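# Insert loose pipe fully into push-fit fitting

## Task

Slide the loose pipe into the fitting's open end until it is fully seated, and leave it that way once the robot lets go.

## Robot and tools

Robot: two seven-joint arms, left_arm and right_arm, each with a parallel gripper. Calibrated bases: left_arm at (+0.019, +0.339, +0.044) m, quat_wxyz (+1.000, 0, 0, -0.007); right_arm at (+0.023, -0.307, +0.044) m, quat_wxyz (+0.999, 0, 0, +0.033). Behind them is a floor-mounted camera stand.

Frame: one scene frame. Origin at table-top height, midway between the nominal bases. +x points out over the table, +z up, and left_arm sits on the +y side (arm names do not match image sides). Reported end_effector_position (m) and end_effector_quat_wxyz use this frame and may be off by a few cm, more at long reach. The gripper's fingers point along its own +z and open and close along its own y. The reported position is the point between the closed pads; closed fingertips reach about 19 mm past it, fully open about 6 mm.

The 16-number row used by execute_actions and move: left_arm dx, dy, dz, rx, ry, rz, left gripper position, left gripper speed, then the same eight for right_arm. All numbers lie in [-1, 1], and all 16 must be given even when one arm moves. dx, dy, dz, rx, ry, rz are offsets, not poses: they count from that arm's Hand target at the start of the action or move, along scene-frame axes. 1.0 equals 0.6 m or 180 degrees. rx, ry, rz form a single rotation vector, turning about the Hand target's position. Translations longer than 1.0 overall get scaled down along their direction. Sending six zeros re-commands the current Hand target. Gripper position: +1 fully open (85 mm), 0 about 45 mm, -1 fully closed; the mapping is uneven, so check position_measured_pct (roughly 50 minus 50 times the position number). Gripper speed: -1 about 20 mm/s, 0 about 85, +1 about 150; faster closes from at least 1 cm wider grip harder (about 100 N per pad at -1, 120-135 N at 0, 225-245 N at +1 on a 40 mm hard part). A 0 is a real command, so to leave a gripper alone resend its last position and speed. Grippers start open (+1).

execute_actions(actions, cameras): actions is a list of actions; each action is a table of up to 15 rows, one per 1/30 s step, a short table repeating its last row. Every row in an action counts from the same start pose, not from the row before; a new action starts from the Hand target then standing, so a repeated offset moves further. Images appear only when actions is empty or cameras names them (cam_high, cam_low, cam_left_wrist, cam_right_wrist, or ["all"]). An unknown camera name voids the call.

move(target, speed, blend, blocking, cameras): straight-line path per gripper. target is one 16-number row or a list of up to 15 rows, all offsets from the same starting Hand targets. speed is m/s, 0.002 to 0.5 (default 0.25), one value or one per target; turning is capped at twice that in rad/s and 0.873 rad/s. blend (m) rounds corners in a list; 0 stops at each point. blocking=false returns after about 0.5 s while the motion continues. Paths end together, last at least 0.5 s and are cut at 10 s. They do not avoid obstacles or the other arm. The extra 'move:' line gives the ending: done, off_target, moving, held, fault, plus limits such as paced (pose clipped) or held (steps withheld). Done means at rest within 3 mm and 2 degrees; it does not mean no contact.

wait(seconds 0-10) lets time pass with last commands held. stop brakes a running move (fingers keep moving). zoom_image(camera, region [x0, y0, x1, y1] in pixels, at most 504 square) magnifies the newest image of that camera. clear_fault(arm) clears a reported torque fault on left_arm or right_arm. finished_scene(scene) ends the scene irreversibly; use it only when the pipe is fully in and stays put with no robot help.

Reading results: Hand target is the last commanded pose after clipping; the gripper often sits a little short of it, and only a new command closes that gap. object_status: 0 moving, 1 blocked while opening, 2 stopped on something before the requested position (firm grip, motor_current_ma near 1000), 3 reached the request or pads met (empty or soft grip). Readings of 98 or more mean the pads touched. Hold the position number steady up to 1.3 s to read a stop. Flange force is the external force in the gripper's axes (includes held weight, has error); calls that send rows drop it, move or wait restore it. Joint torques and velocities also appear; 'within noise' means still.

Limits: commanded orientation is clipped to 32 degrees from the measured one per step; big wrist turns can swing the elbow. Joint speeds are capped (1.39 and 1.22 rad/s). Torque limits: 104.5 N m for the first four joints, 51.3 N m for the wrist three; exceeding one, or straying over 5 degrees from plan, stops that arm until clear_fault. Motors heat when holding loads, stretched or pushing; MOTOR HOT at 60 °C, and at 75 °C the arm sags and stops for 30-60 s.

Avoid: arms are stiff, so a target a few mm beyond a firm contact pushes very hard; to end a push, command back past the gripper. Do not strike fixed or heavy objects, drop the pipe, release it while moving, or let anything leave the table. Avoid gripping hard on a part still resting on something, and any press or collision between the two arms, including one gripper closing on the other's fingers. Outside nudges may occasionally shift the pipe. Time spent, including thinking, counts; smooth, low-effort motion is better.

Each tool is called after "Call:" as name(argument=value, ...) on one line, values as JSON.

## Session

Call:
execute_actions(actions=[])

Scene clock: 0.00 s.
left_arm: end_effector_position=(+0.3147, -0.0472, +0.3265) position_measured_pct=0.0 object_status=3 motor_current_ma=0 end_effector_quat_wxyz=(+0.538, +0.493, -0.441, +0.523) | right_arm: end_effector_position=(+0.4694, -0.1823, +0.1790) position_measured_pct=0.0 object_status=3 motor_current_ma=0 end_effector_quat_wxyz=(-0.168, -0.113, +0.975, -0.093)
Joint positions: left_arm=[0.041 0.884 0.174 2.371 1.776 1.587 1.51] | right_arm=[-0.343 0.798 0.042 1.292 0.064 1.428 1.408]
Joint velocities: within noise
Joint torques (N m): no reading
Motor temperatures (°C): left_arm=[35 31 28 30 40 43 37] | right_arm=[28 33 28 31 37 33 37]
Flange force (N): no reading
Hand target: left_arm +0.3147, -0.0472, +0.3265; +0.538, +0.493, -0.441, +0.523 | right_arm +0.4694, -0.1823, +0.1790; -0.168, -0.113, +0.975, -0.093
Tool commands: left_gripper/position=+1.0 left_gripper/speed=+1.0 right_gripper/position=+1.0 right_gripper/speed=+1.0

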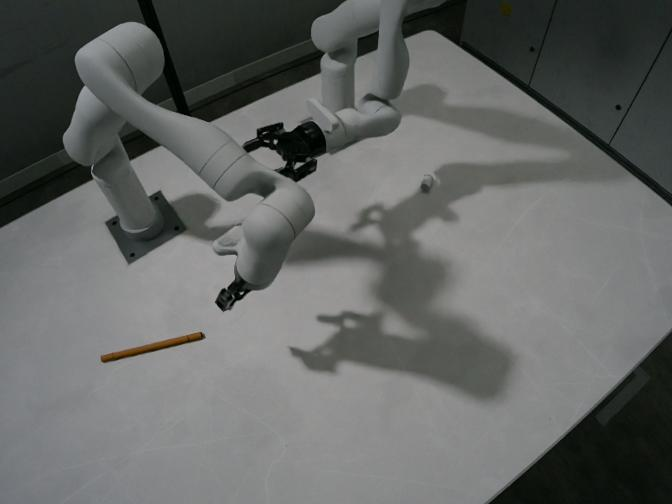

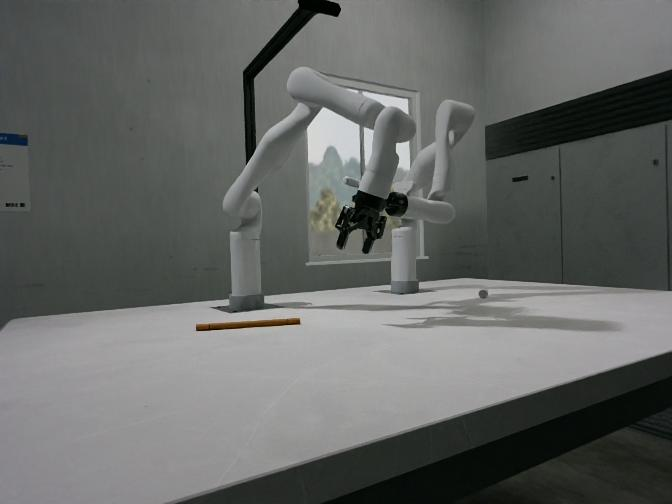

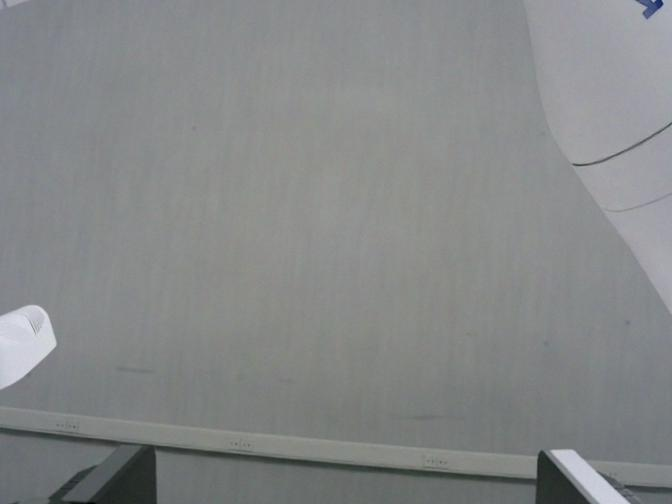

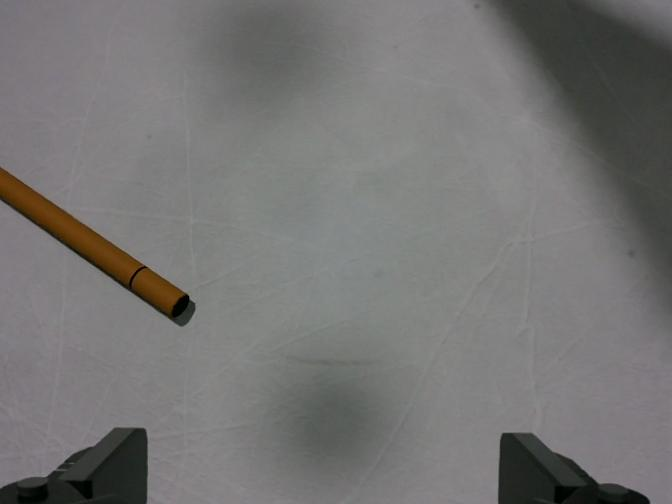

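Call:
zoom_image(camera="cam_high", region=[390, 150, 470, 210])

Call:
zoom_image(camera="cam_low", region=[443, 270, 523, 330])

Call:
zoom_image(camera="cam_high", region=[90, 300, 226, 402])

Call:
zoom_image(camera="cam_low", region=[180, 280, 316, 382])

Scaled by 6.300 from the camera's 672x504 image, which has a finer 960x720 frame.

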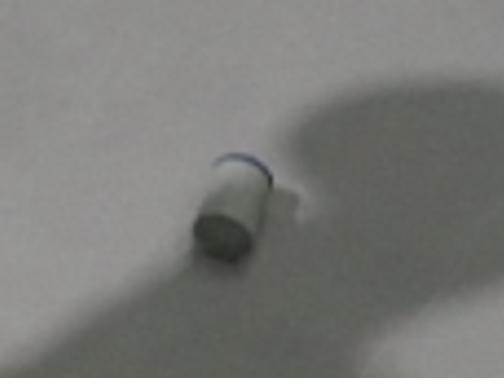

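Scaled by 6.300 from the camera's 672x504 image, which has a finer 960x720 frame.

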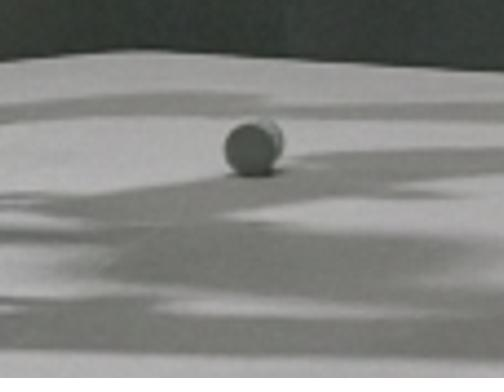

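Scaled by 3.706 from the camera's 672x504 image, which has a finer 960x720 frame.

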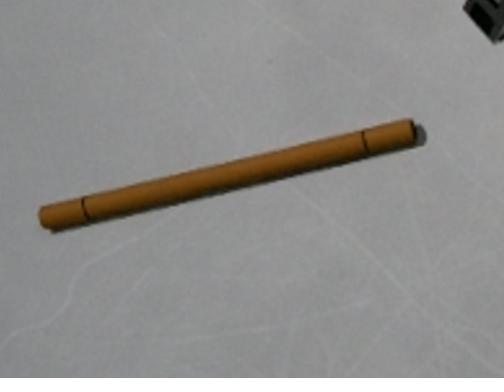

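Scaled by 3.706 from the camera's 672x504 image, which has a finer 960x720 frame.

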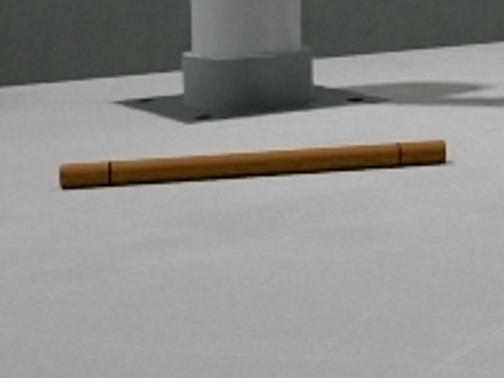

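Call:
move(target=[[0.1422, 0.412, -0.1275, 0.5357, 0.0745, 0.0461, 1, 1, -0.1123, -0.2295, 0.035, -0.0328, -0.0674, -0.3367, 1, 1], [0.0822, 0.7303, -0.2308, 0.6743, 0.2242, 0.0824, 1, 1, -0.224, -0.4587, 0.0517, -0.0656, -0.1348, -0.6733, 1, 1]], speed=0.35, blend=0.05, cameras=["all"])

Scene clock: 30.87 s.
left_arm: end_effector_position=(+0.3640, +0.3909, +0.1881) position_measured_pct=0.0 object_status=3 motor_current_ma=0 end_effector_quat_wxyz=(-0.116, +0.864, -0.431, -0.232) | right_arm: end_effector_position=(+0.3350, -0.4575, +0.2100) position_measured_pct=0.0 object_status=3 motor_current_ma=0 end_effector_quat_wxyz=(+0.000, +0.818, +0.575, +0.000)
Joint positions: left_arm=[0.403 0.604 -0.453 1.796 -0.181 1.122 3.886] | right_arm=[-0.063 0.321 0.644 2.055 -0.256 0.845 0.318]
Joint torques (N m): left_arm=[-0.47 -16.79 -2.15 -6.27 -0.78 0.71 -0.43] | right_arm=[-2.23 -11.97 0.75 -7.08 -0.23 -0.05 0.09]
Flange force (N): left_arm=[0.9 2.4 2.0] | right_arm=[-6.2 2.5 4.3]
Hand target: left_arm +0.3640, +0.3910, +0.1880; -0.116, +0.864, -0.431, -0.232 | right_arm +0.3349, -0.4575, +0.2100; +0.000, +0.818, +0.575, -0.001
Off the commanded pose: left_arm 0.000 m, 0 deg | right_arm 0.000 m, 0 deg.
move: done
camera_calibration:
cam_left_wrist: T_world_to_cam=[[-0.793783, -0.607491, -0.0293994, 0.534379], [-0.526831, 0.662626, 0.53233, -0.119897], [-0.303905, 0.438043, -0.846026, 0.252238], [0, 0, 0, 1]] pos_world=[0.437672, 0.293586, 0.292935]
cam_right_wrist: T_world_to_cam=[[0.948525, -0.316503, 0.011245, -0.463193], [-0.316688, -0.948227, 0.0239702, -0.278808], [0.00307613, -0.0262975, -0.999649, 0.348479], [0, 0, 0, 1]] pos_world=[0.349983, -0.401812, 0.360248]

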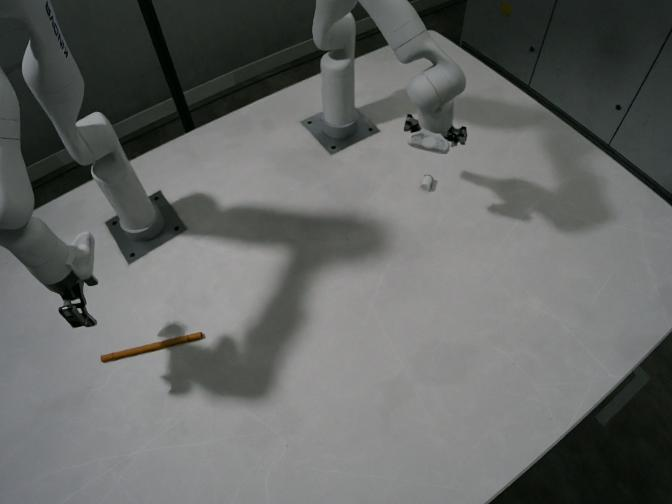

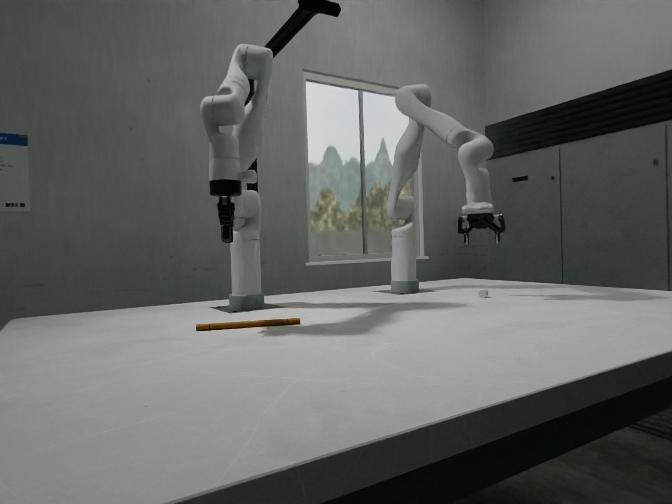

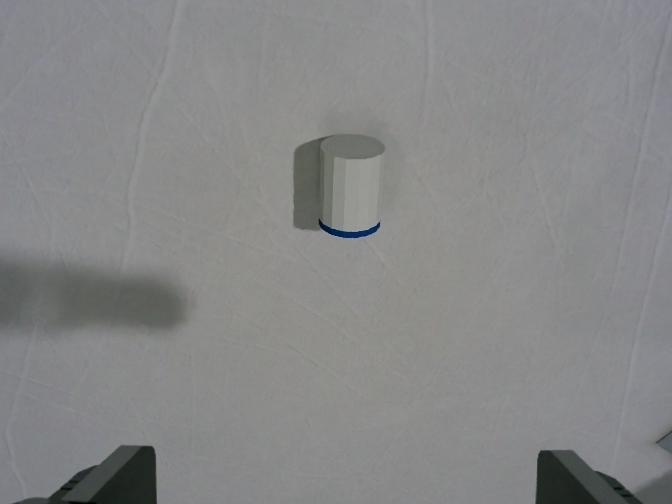

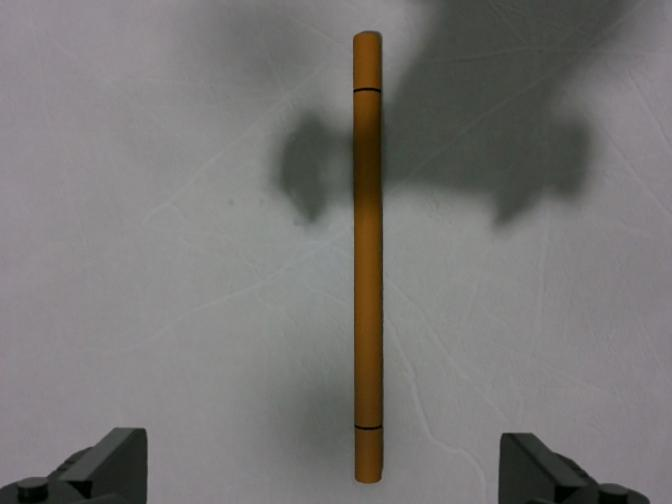

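Call:
zoom_image(camera="cam_left_wrist", region=[286, 120, 412, 246])

Call:
zoom_image(camera="cam_right_wrist", region=[310, 10, 430, 130])

Call:
zoom_image(camera="cam_right_wrist", region=[310, 384, 430, 504])

Scaled by 4.000.

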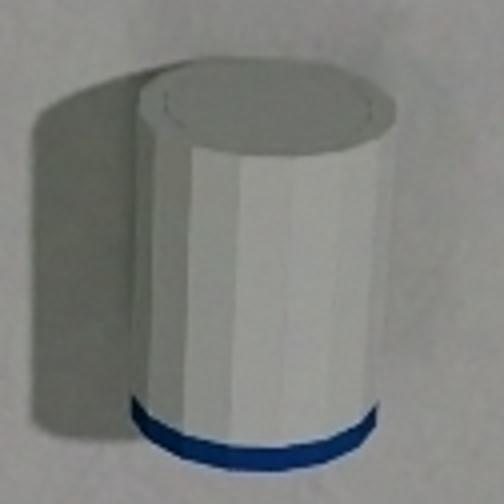

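Scaled by 4.200.

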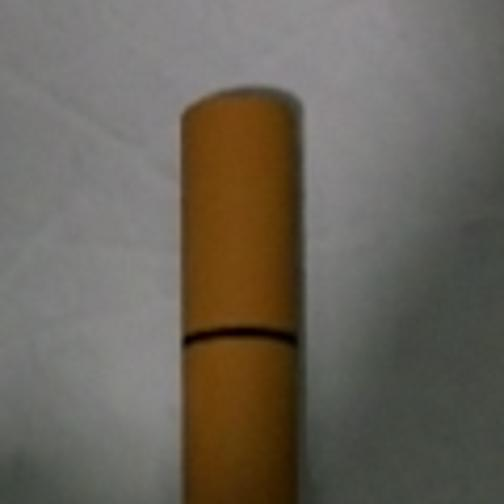

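Scaled by 4.200.

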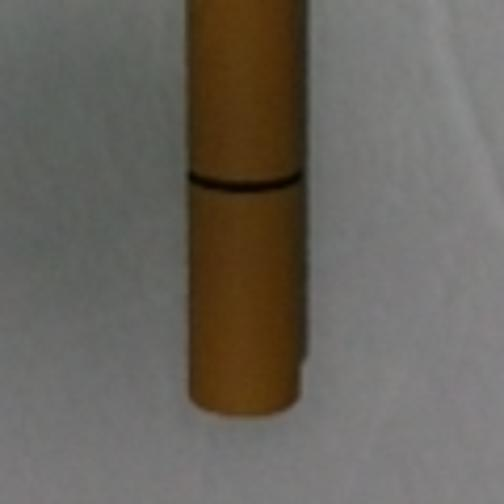

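Call:
zoom_image(camera="cam_right_wrist", region=[0, 404, 160, 504])

Call:
zoom_image(camera="cam_right_wrist", region=[490, 404, 650, 504])

Call:
zoom_image(camera="cam_left_wrist", region=[0, 424, 160, 504])

Call:
zoom_image(camera="cam_left_wrist", region=[512, 424, 672, 504])

Scaled by 3.150.

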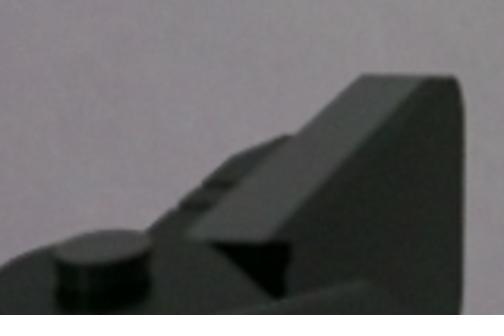

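Scaled by 3.150.

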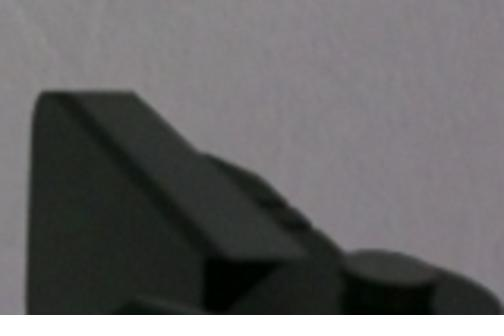

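Scaled by 3.150.

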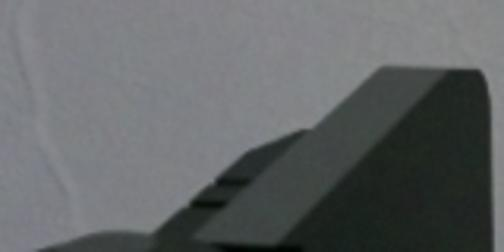

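Scaled by 3.150.

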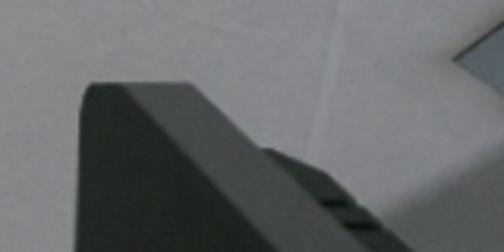

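Call:
move(target=[0.0248, -0.0297, -0.2017, 0.2988, -0.3976, 0.8584, 0.3, 0, 0.055, 0.0397, -0.2312, 0.0786, -0.0277, 0.0044, 0.0, 0], speed=0.42, cameras=["all"])

Scene clock: 68.27 s.
left_arm: end_effector_position=(+0.3789, +0.3732, +0.0670) position_measured_pct=35.1 object_status=3 motor_current_ma=0 end_effector_quat_wxyz=(-0.234, +0.442, +0.859, +0.113) | right_arm: end_effector_position=(+0.3679, -0.4337, +0.0713) position_measured_pct=49.8 object_status=3 motor_current_ma=0 end_effector_quat_wxyz=(-0.076, +0.807, +0.576, +0.106)
Joint positions: left_arm=[0.794 1.188 -1.161 1.783 0.656 1.094 6.355] | right_arm=[0.393 0.671 0.243 2.098 -0.791 0.59 0.902]
Joint torques (N m): left_arm=[-0.54 -18.03 -7.6 -3 -1.24 -0.21 -0.41] | right_arm=[-2.17 -16.73 0.03 -3.63 -0.47 0.52 0.25]
Flange force (N): left_arm=[-0.8 -2.8 0.9] | right_arm=[-5.8 -0.4 1.4]
Hand target: left_arm +0.3789, +0.3732, +0.0670; -0.234, +0.442, +0.859, +0.113 | right_arm +0.3679, -0.4337, +0.0713; -0.076, +0.807, +0.576, +0.106
Off the commanded pose: left_arm 0.000 m, 0 deg | right_arm 0.000 m, 0 deg.
move: done
camera_calibration:
cam_left_wrist: T_world_to_cam=[[0.794278, 0.607235, -0.0196852, -0.52373], [0.528855, -0.706978, -0.469568, 0.142419], [-0.299055, 0.362557, -0.882677, 0.19092], [0, 0, 0, 1]] pos_world=[0.397764, 0.349496, 0.225086]
cam_right_wrist: T_world_to_cam=[[0.951621, -0.306806, 0.0169387, -0.482657], [-0.294432, -0.926236, -0.235363, -0.222628], [0.0879, 0.218989, -0.97176, 0.283487], [0, 0, 0, 1]] pos_world=[0.36884, -0.416368, 0.231259]

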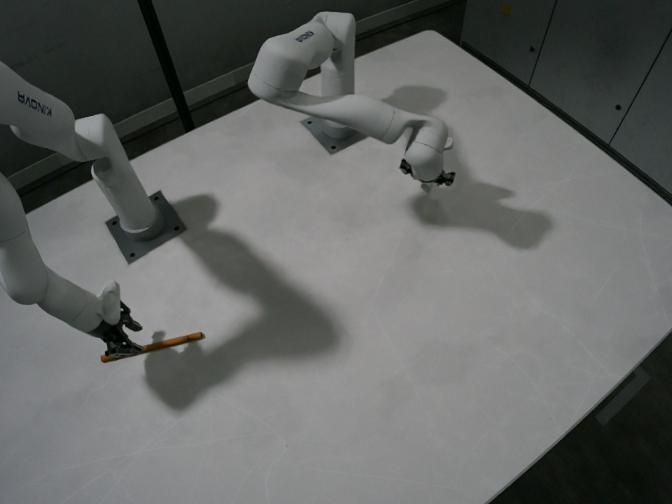

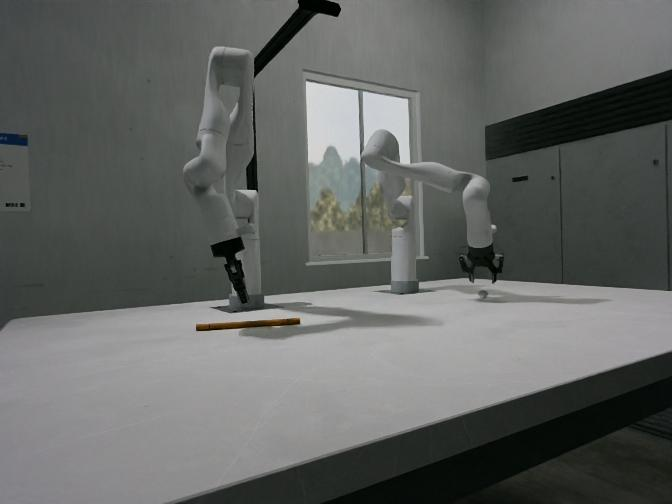

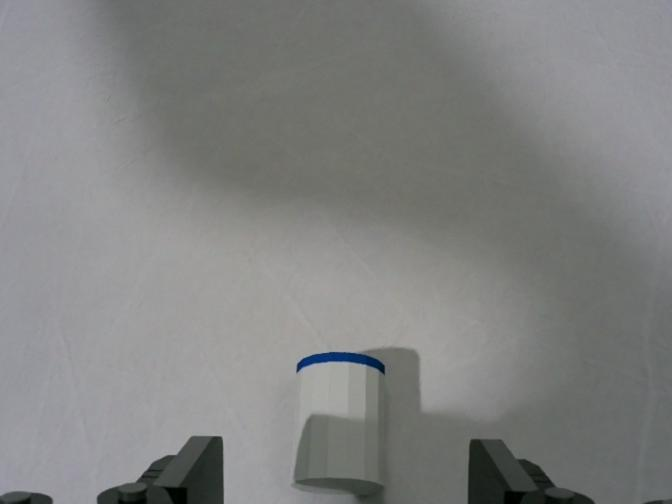

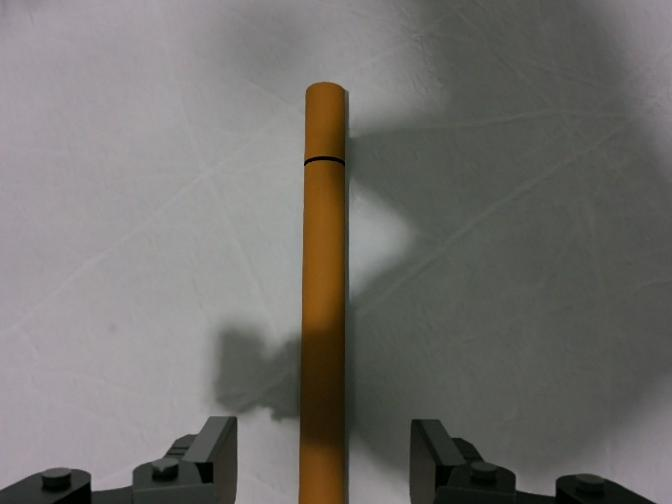

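Call:
zoom_image(camera="cam_right_wrist", region=[200, 374, 440, 504])

Call:
zoom_image(camera="cam_left_wrist", region=[200, 334, 500, 504])

Call:
zoom_image(camera="cam_right_wrist", region=[265, 70, 385, 190])

Call:
zoom_image(camera="cam_low", region=[190, 230, 320, 340])

Call:
zoom_image(camera="cam_low", region=[440, 220, 550, 320])

Scaled by 2.100.

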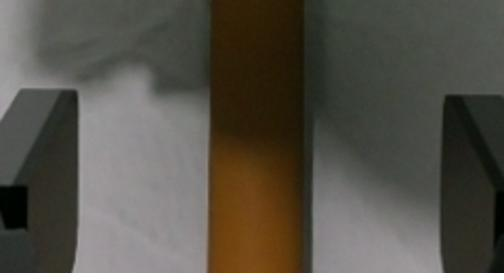

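Scaled by 1.680.

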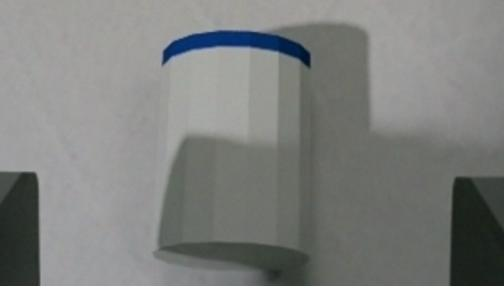

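Scaled by 4.200.

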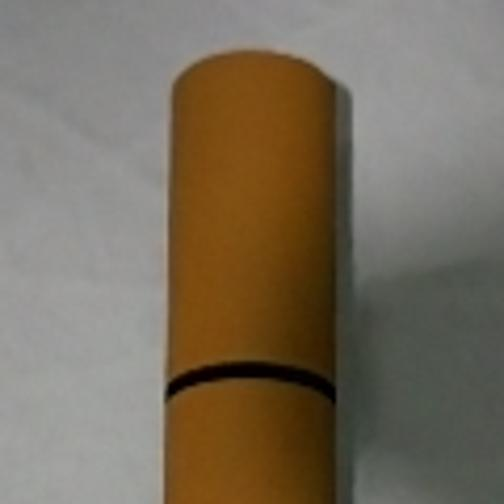

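Scaled by 3.877 from the camera's 672x504 image, which has a finer 960x720 frame.

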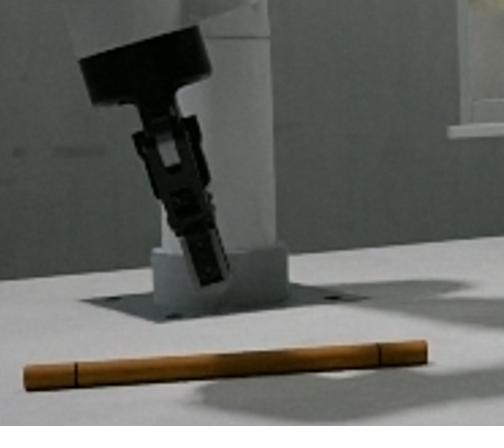

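Scaled by 4.582 from the camera's 672x504 image, which has a finer 960x720 frame.

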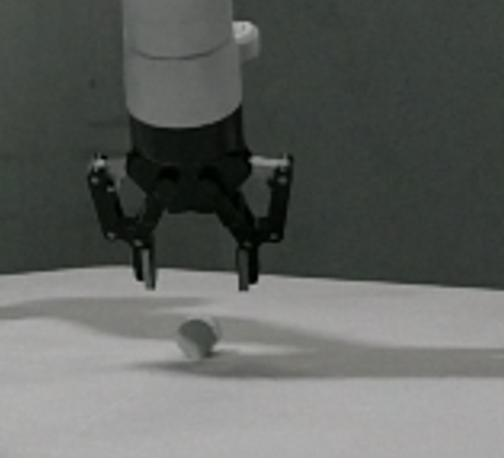

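Call:
move(target=[-0.0248, 0.0272, -0.0635, 0, 0, 0, 0.3, 0, 0.0062, 0.0179, -0.0708, 0, 0, 0, 0.0, 0], speed=0.1, cameras=["all"])

Call:
zoom_image(camera="cam_low", region=[190, 260, 320, 340])

Call:
zoom_image(camera="cam_low", region=[440, 230, 540, 320])

Call:
zoom_image(camera="cam_left_wrist", region=[200, 334, 500, 504])

Call:
zoom_image(camera="cam_right_wrist", region=[200, 374, 440, 504])

Scene clock: 81.80 s.
left_arm: end_effector_position=(+0.3640, +0.3895, +0.0290) position_measured_pct=35.1 object_status=3 motor_current_ma=0 end_effector_quat_wxyz=(-0.234, +0.442, +0.859, +0.113) | right_arm: end_effector_position=(+0.3717, -0.4230, +0.0288) position_measured_pct=49.8 object_status=3 motor_current_ma=0 end_effector_quat_wxyz=(-0.076, +0.807, +0.576, +0.106)
Joint positions: left_arm=[0.759 1.24 -1.105 1.843 0.724 0.986 6.304] | right_arm=[0.433 0.771 0.145 2.112 -0.899 0.466 0.993]
Joint torques (N m): left_arm=[-0.46 -17.66 -7.5 -2.07 -1.18 -0.2 -0.37] | right_arm=[-2.12 -17.48 -0.21 -2.88 -0.45 0.49 0.09]
Flange force (N): left_arm=[-0.7 -2.5 0.8] | right_arm=[-5.9 -2.0 2.1]
Hand target: left_arm +0.3640, +0.3895, +0.0289; -0.234, +0.442, +0.859, +0.113 | right_arm +0.3717, -0.4230, +0.0288; -0.076, +0.807, +0.576, +0.106
Off the commanded pose: left_arm 0.000 m, 0 deg | right_arm 0.000 m, 0 deg.
move: done
camera_calibration:
cam_left_wrist: T_world_to_cam=[[0.794222, 0.607312, -0.0195632, -0.522634], [0.528947, -0.706867, -0.469632, 0.143939], [-0.299042, 0.362644, -0.882645, 0.146844], [0, 0, 0, 1]] pos_world=[0.382864, 0.365895, 0.186985]
cam_right_wrist: T_world_to_cam=[[0.951593, -0.306894, 0.0169162, -0.482197], [-0.294523, -0.926207, -0.235365, -0.221584], [0.0879, 0.21899, -0.97176, 0.239519], [0, 0, 0, 1]] pos_world=[0.37254, -0.405668, 0.188759]

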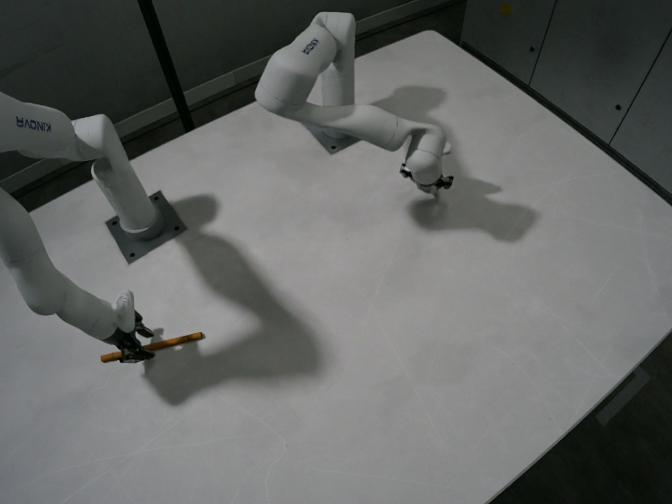

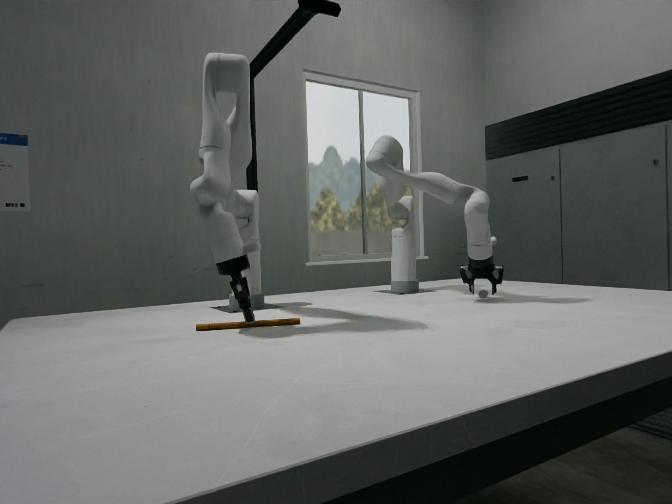

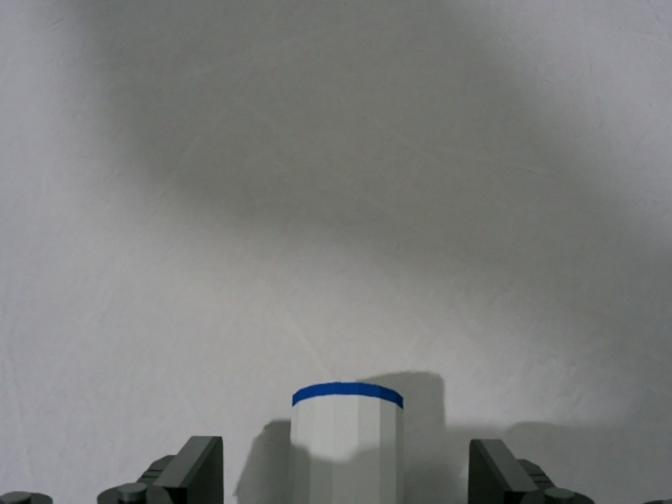

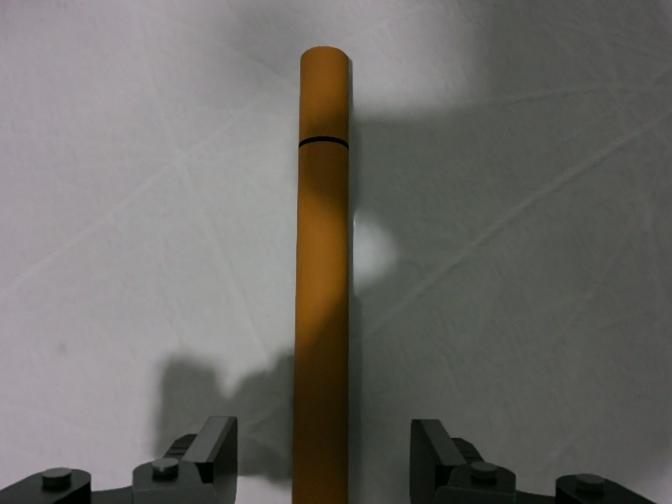

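Scaled by 3.877 from the camera's 672x504 image, which has a finer 960x720 frame.

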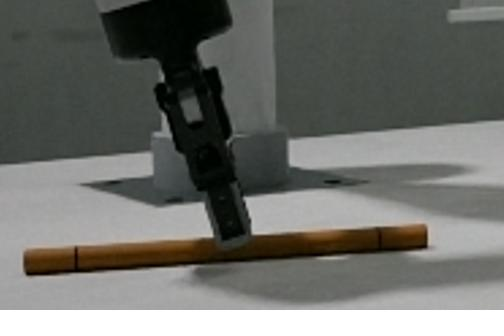

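Scaled by 5.040 from the camera's 672x504 image, which has a finer 960x720 frame.

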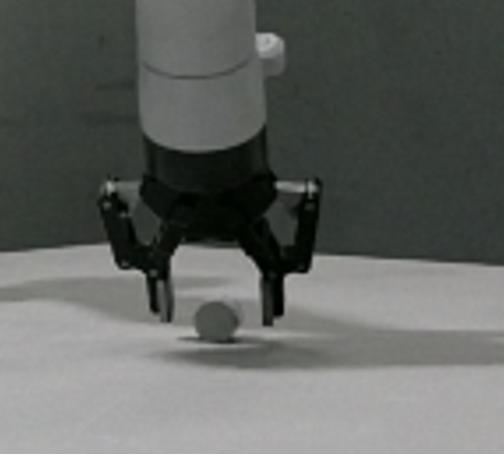

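Scaled by 1.680.

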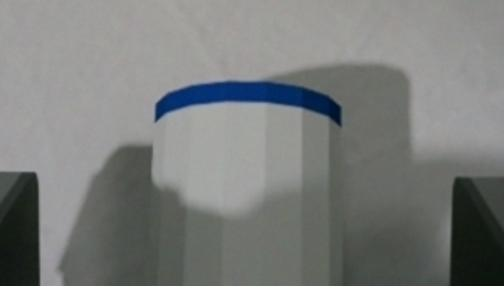

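Scaled by 2.100.

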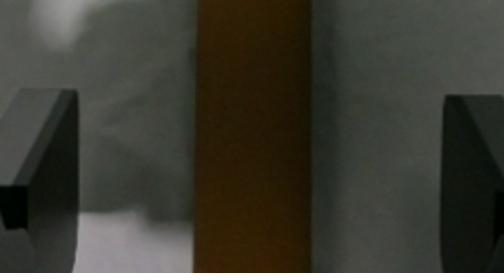

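Call:
move(target=[-0.0015, 0.002, -0.0043, 0, 0, 0, 0.3, 0, 0.0008, 0.0024, -0.0097, 0, 0, 0, 0.0, 0], speed=0.03, cameras=["cam_low", "cam_right_wrist", "cam_left_wrist"])

Call:
zoom_image(camera="cam_low", region=[200, 280, 300, 340])

Call:
zoom_image(camera="cam_low", region=[450, 260, 520, 310])

Call:
zoom_image(camera="cam_right_wrist", region=[200, 374, 440, 504])

Scene clock: 88.17 s.
left_arm: end_effector_position=(+0.3631, +0.3907, +0.0264) position_measured_pct=35.1 object_status=3 motor_current_ma=0 end_effector_quat_wxyz=(-0.234, +0.442, +0.859, +0.113) | right_arm: end_effector_position=(+0.3721, -0.4215, +0.0230) position_measured_pct=49.8 object_status=3 motor_current_ma=0 end_effector_quat_wxyz=(-0.076, +0.807, +0.576, +0.106)
Joint positions: left_arm=[0.756 1.243 -1.1 1.847 0.729 0.979 6.301] | right_arm=[0.44 0.786 0.129 2.112 -0.913 0.448 1.006]
Joint torques (N m): left_arm=[-0.51 -17.71 -7.4 -2.05 -1.11 -0.33 -0.46] | right_arm=[-2.3 -17.52 -0.31 -2.74 -0.38 0.69 0.22]
Flange force (N): left_arm=[-1.1 -2.5 0.1] | right_arm=[-6.0 -2.7 2.6]
Hand target: left_arm +0.3631, +0.3907, +0.0263; -0.234, +0.442, +0.859, +0.113 | right_arm +0.3721, -0.4215, +0.0230; -0.076, +0.807, +0.576, +0.106
Off the commanded pose: left_arm 0.000 m, 0 deg | right_arm 0.000 m, 0 deg.
move: done
camera_calibration:
cam_left_wrist: T_world_to_cam=[[0.794163, 0.607389, -0.0195787, -0.522702], [0.52903, -0.706845, -0.469572, 0.143991], [-0.299052, 0.362559, -0.882677, 0.143887], [0, 0, 0, 1]] pos_world=[0.381965, 0.367096, 0.184386]
cam_right_wrist: T_world_to_cam=[[0.951621, -0.306806, 0.0169387, -0.482124], [-0.294432, -0.926236, -0.235363, -0.221551], [0.0879, 0.218989, -0.97176, 0.233533], [0, 0, 0, 1]] pos_world=[0.37304, -0.404268, 0.182959]
Images, in order (width x height): cam_low 672x504, cam_left_wrist 672x504, cam_right_wrist 672x504.

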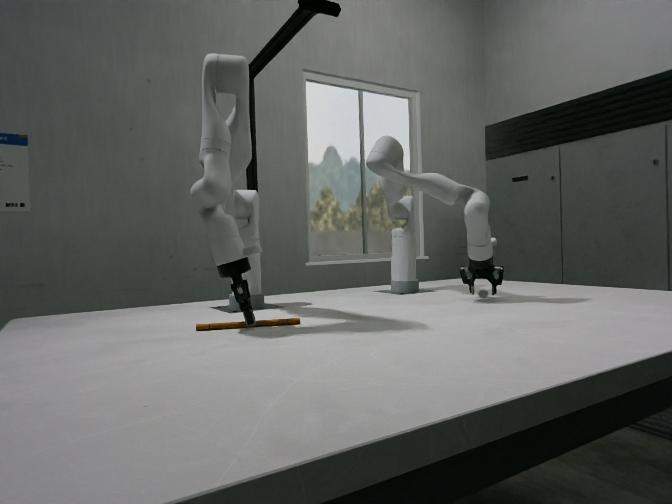

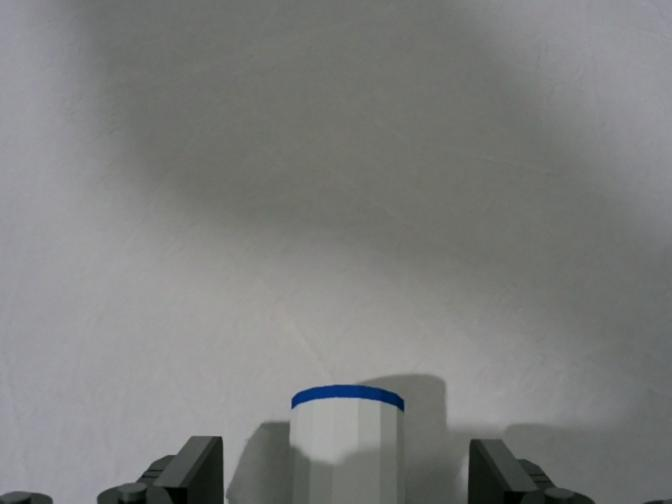

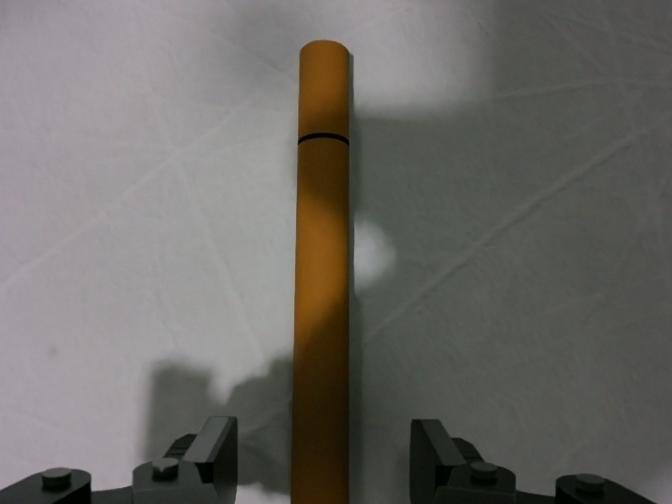

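Scaled by 5.040 from the camera's 672x504 image, which has a finer 960x720 frame.

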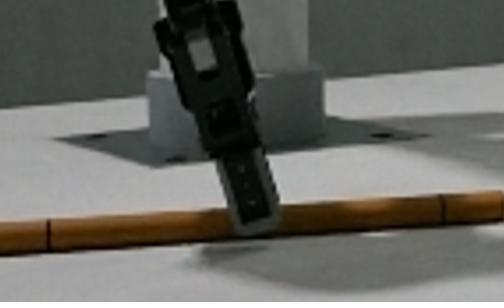

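Scaled by 7.200 from the camera's 672x504 image, which has a finer 960x720 frame.

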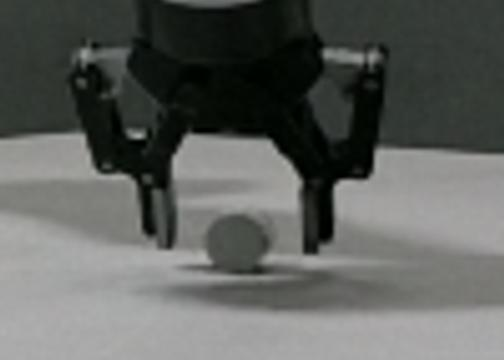

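Scaled by 2.100.

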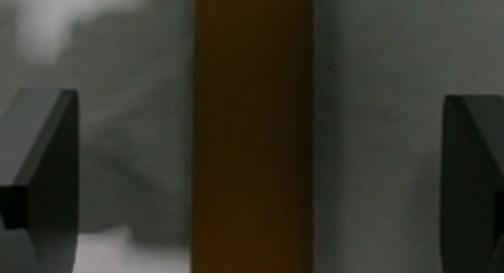

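Call:
move(target=[-0.00098, 0.00135, -0.00289, 0, 0, 0, 0.3, 0, 0.00042, 0.00122, -0.00483, 0, 0, 0, 0.0, 0], speed=0.02, cameras=["cam_low", "cam_right_wrist", "cam_left_wrist"])

Call:
zoom_image(camera="cam_low", region=[200, 280, 300, 340])

Call:
zoom_image(camera="cam_low", region=[450, 260, 520, 310])

Scene clock: 91.73 s.
left_arm: end_effector_position=(+0.3625, +0.3915, +0.0246) position_measured_pct=35.1 object_status=3 motor_current_ma=0 end_effector_quat_wxyz=(-0.234, +0.442, +0.859, +0.113) | right_arm: end_effector_position=(+0.3724, -0.4208, +0.0201) position_measured_pct=49.8 object_status=3 motor_current_ma=0 end_effector_quat_wxyz=(-0.076, +0.807, +0.576, +0.106)
Joint positions: left_arm=[0.754 1.246 -1.098 1.849 0.732 0.974 6.298] | right_arm=[0.444 0.793 0.121 2.112 -0.92 0.439 1.012]
Joint torques (N m): left_arm=[-0.35 -17.7 -7.3 -1.92 -1.16 -0.33 -0.41] | right_arm=[-2.2 -17.8 -0.53 -2.6 -0.43 0.54 0.22]
Flange force (N): left_arm=[-1.0 -2.0 0.2] | right_arm=[-6.1 -1.2 2.0]
Hand target: left_arm +0.3625, +0.3915, +0.0246; -0.234, +0.442, +0.859, +0.113 | right_arm +0.3724, -0.4208, +0.0201; -0.076, +0.807, +0.576, +0.106
Off the commanded pose: left_arm 0.000 m, 0 deg | right_arm 0.000 m, 0 deg.
move: done
camera_calibration:
cam_left_wrist: T_world_to_cam=[[0.794205, 0.607333, -0.0196176, -0.522733], [0.528967, -0.706893, -0.46957, 0.144118], [-0.299053, 0.362558, -0.882677, 0.141917], [0, 0, 0, 1]] pos_world=[0.381365, 0.367896, 0.182686]
cam_right_wrist: T_world_to_cam=[[0.951624, -0.306799, 0.0169089, -0.482107], [-0.294424, -0.926216, -0.235453, -0.221384], [0.0878979, 0.219084, -0.971739, 0.230548], [0, 0, 0, 1]] pos_world=[0.37334, -0.403469, 0.180059]
Images, in order (width x height): cam_low 672x504, cam_left_wrist 672x504, cam_right_wrist 672x504.

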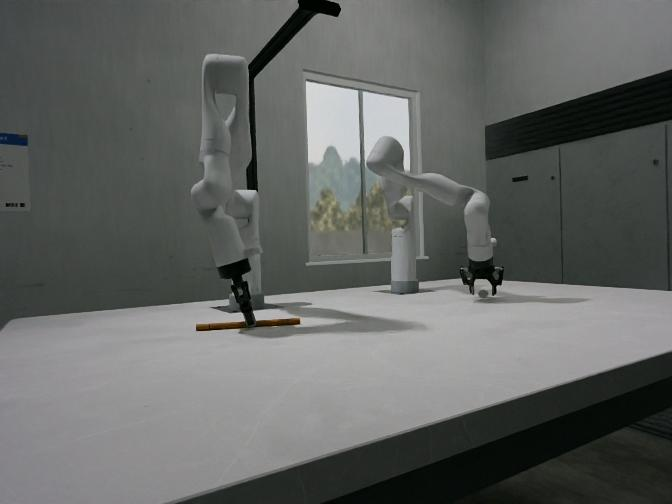

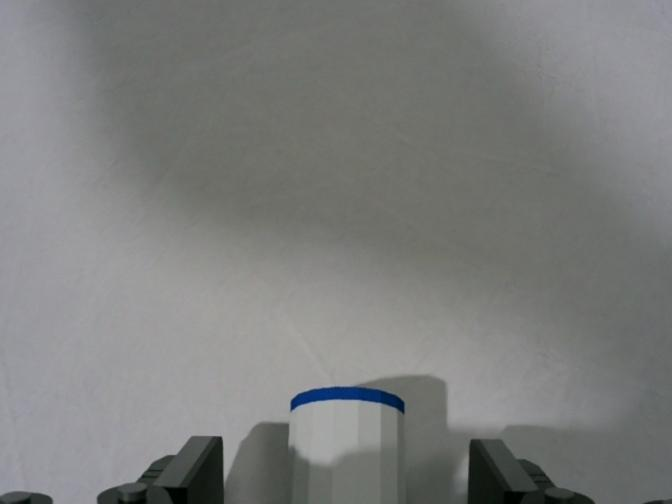

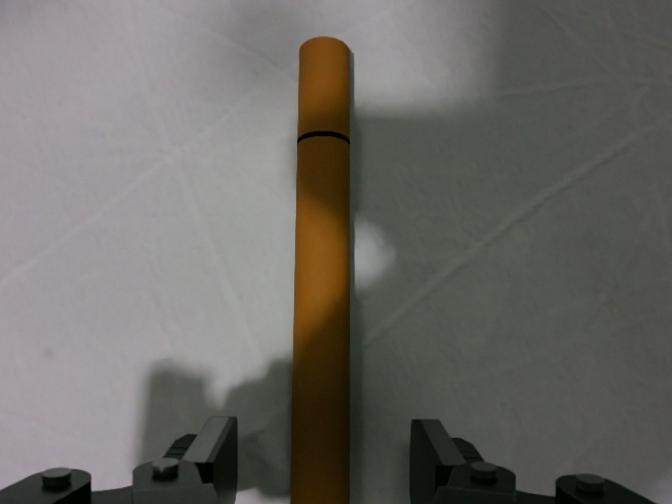

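Scaled by 5.040 from the camera's 672x504 image, which has a finer 960x720 frame.

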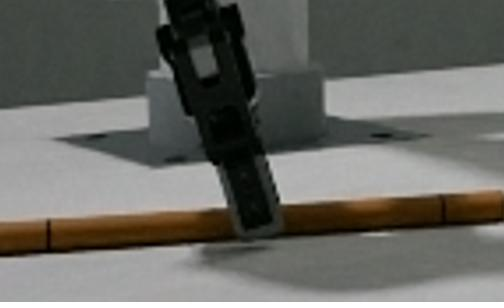

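Scaled by 7.200 from the camera's 672x504 image, which has a finer 960x720 frame.

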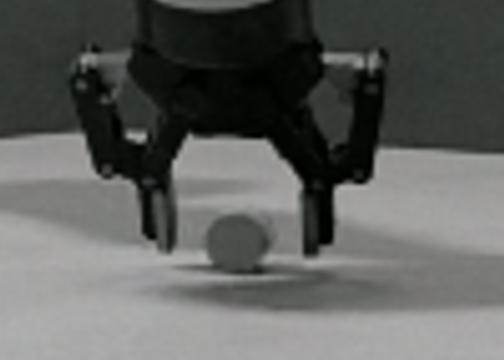

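Call:
move(target=[0, 0, 0, 0, 0, 0, -0.6, -1, 0, 0, 0, 0, 0, 0, -0.85, -1], speed=0.02, cameras=["all"])

Scene clock: 94.60 s.
left_arm: end_effector_position=(+0.3625, +0.3915, +0.0246) position_measured_pct=71.0 object_status=0 motor_current_ma=1000 end_effector_quat_wxyz=(-0.234, +0.442, +0.859, +0.113) | right_arm: end_effector_position=(+0.3724, -0.4208, +0.0201) position_measured_pct=84.4 object_status=2 motor_current_ma=1000 end_effector_quat_wxyz=(-0.076, +0.807, +0.576, +0.106)
Joint positions: left_arm=[0.754 1.246 -1.098 1.849 0.732 0.974 6.298] | right_arm=[0.444 0.793 0.121 2.112 -0.92 0.439 1.012]
Joint torques (N m): left_arm=[-1.58 -14.49 -5 -2.01 0.14 -1.14 -0.41] | right_arm=[-2.93 -12.85 -0.83 -3.54 -0.61 -0.65 0.22]
Flange force (N): left_arm=[3.4 -4.9 -12.2] | right_arm=[-3.7 -5.5 -13.5]
Hand target: left_arm +0.3625, +0.3915, +0.0246; -0.234, +0.442, +0.859, +0.113 | right_arm +0.3724, -0.4208, +0.0201; -0.076, +0.807, +0.576, +0.106
Off the commanded pose: left_arm 0.000 m, 0 deg | right_arm 0.000 m, 0 deg.
move: done
camera_calibration:
cam_left_wrist: T_world_to_cam=[[0.794222, 0.607312, -0.0195632, -0.522742], [0.528947, -0.706867, -0.469632, 0.144127], [-0.299042, 0.362644, -0.882645, 0.141875], [0, 0, 0, 1]] pos_world=[0.381364, 0.367895, 0.182685]
cam_right_wrist: T_world_to_cam=[[0.951621, -0.306806, 0.0169387, -0.482019], [-0.294432, -0.926236, -0.235363, -0.221434], [0.0879, 0.218989, -0.97176, 0.230522], [0, 0, 0, 1]] pos_world=[0.37324, -0.403468, 0.180059]

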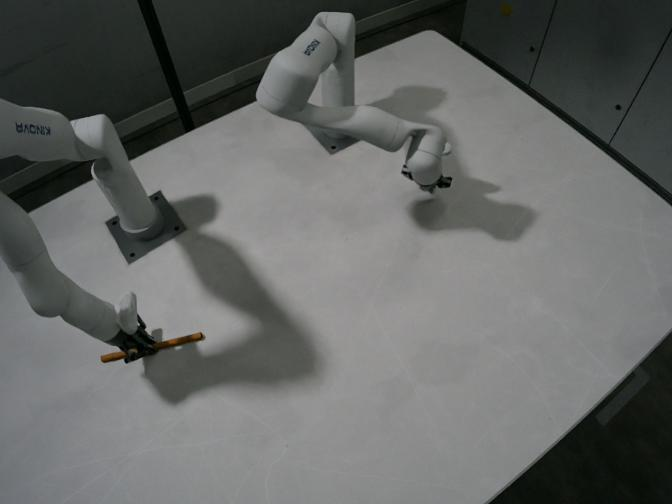

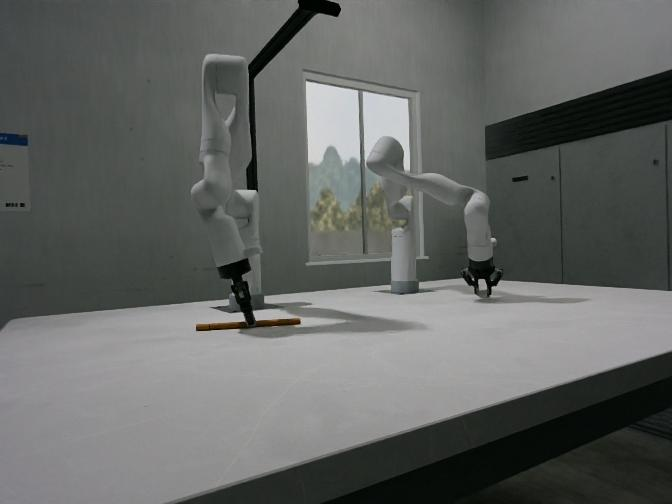

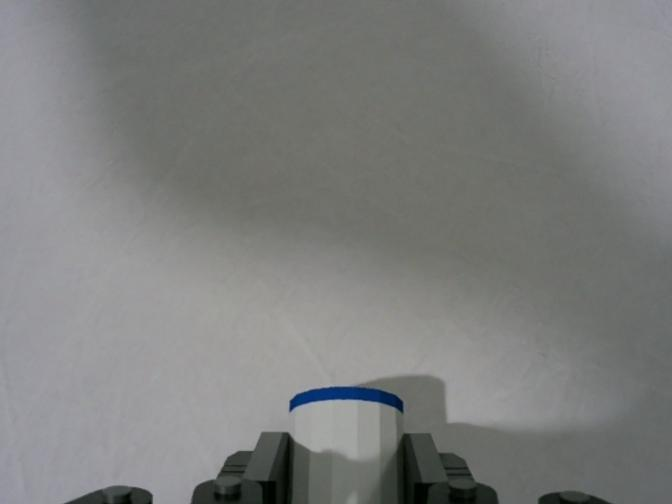

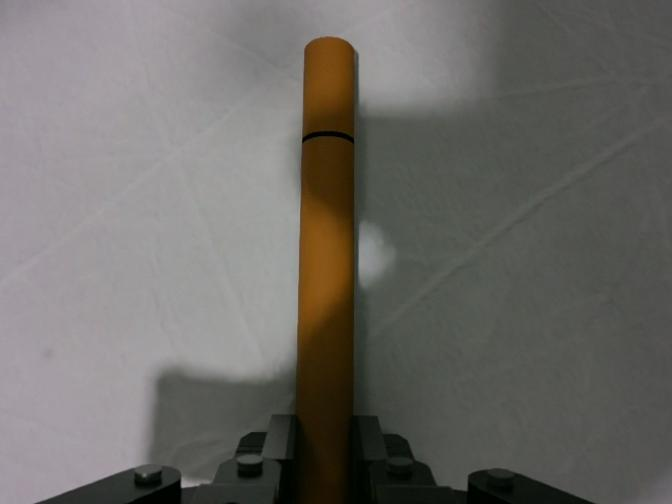

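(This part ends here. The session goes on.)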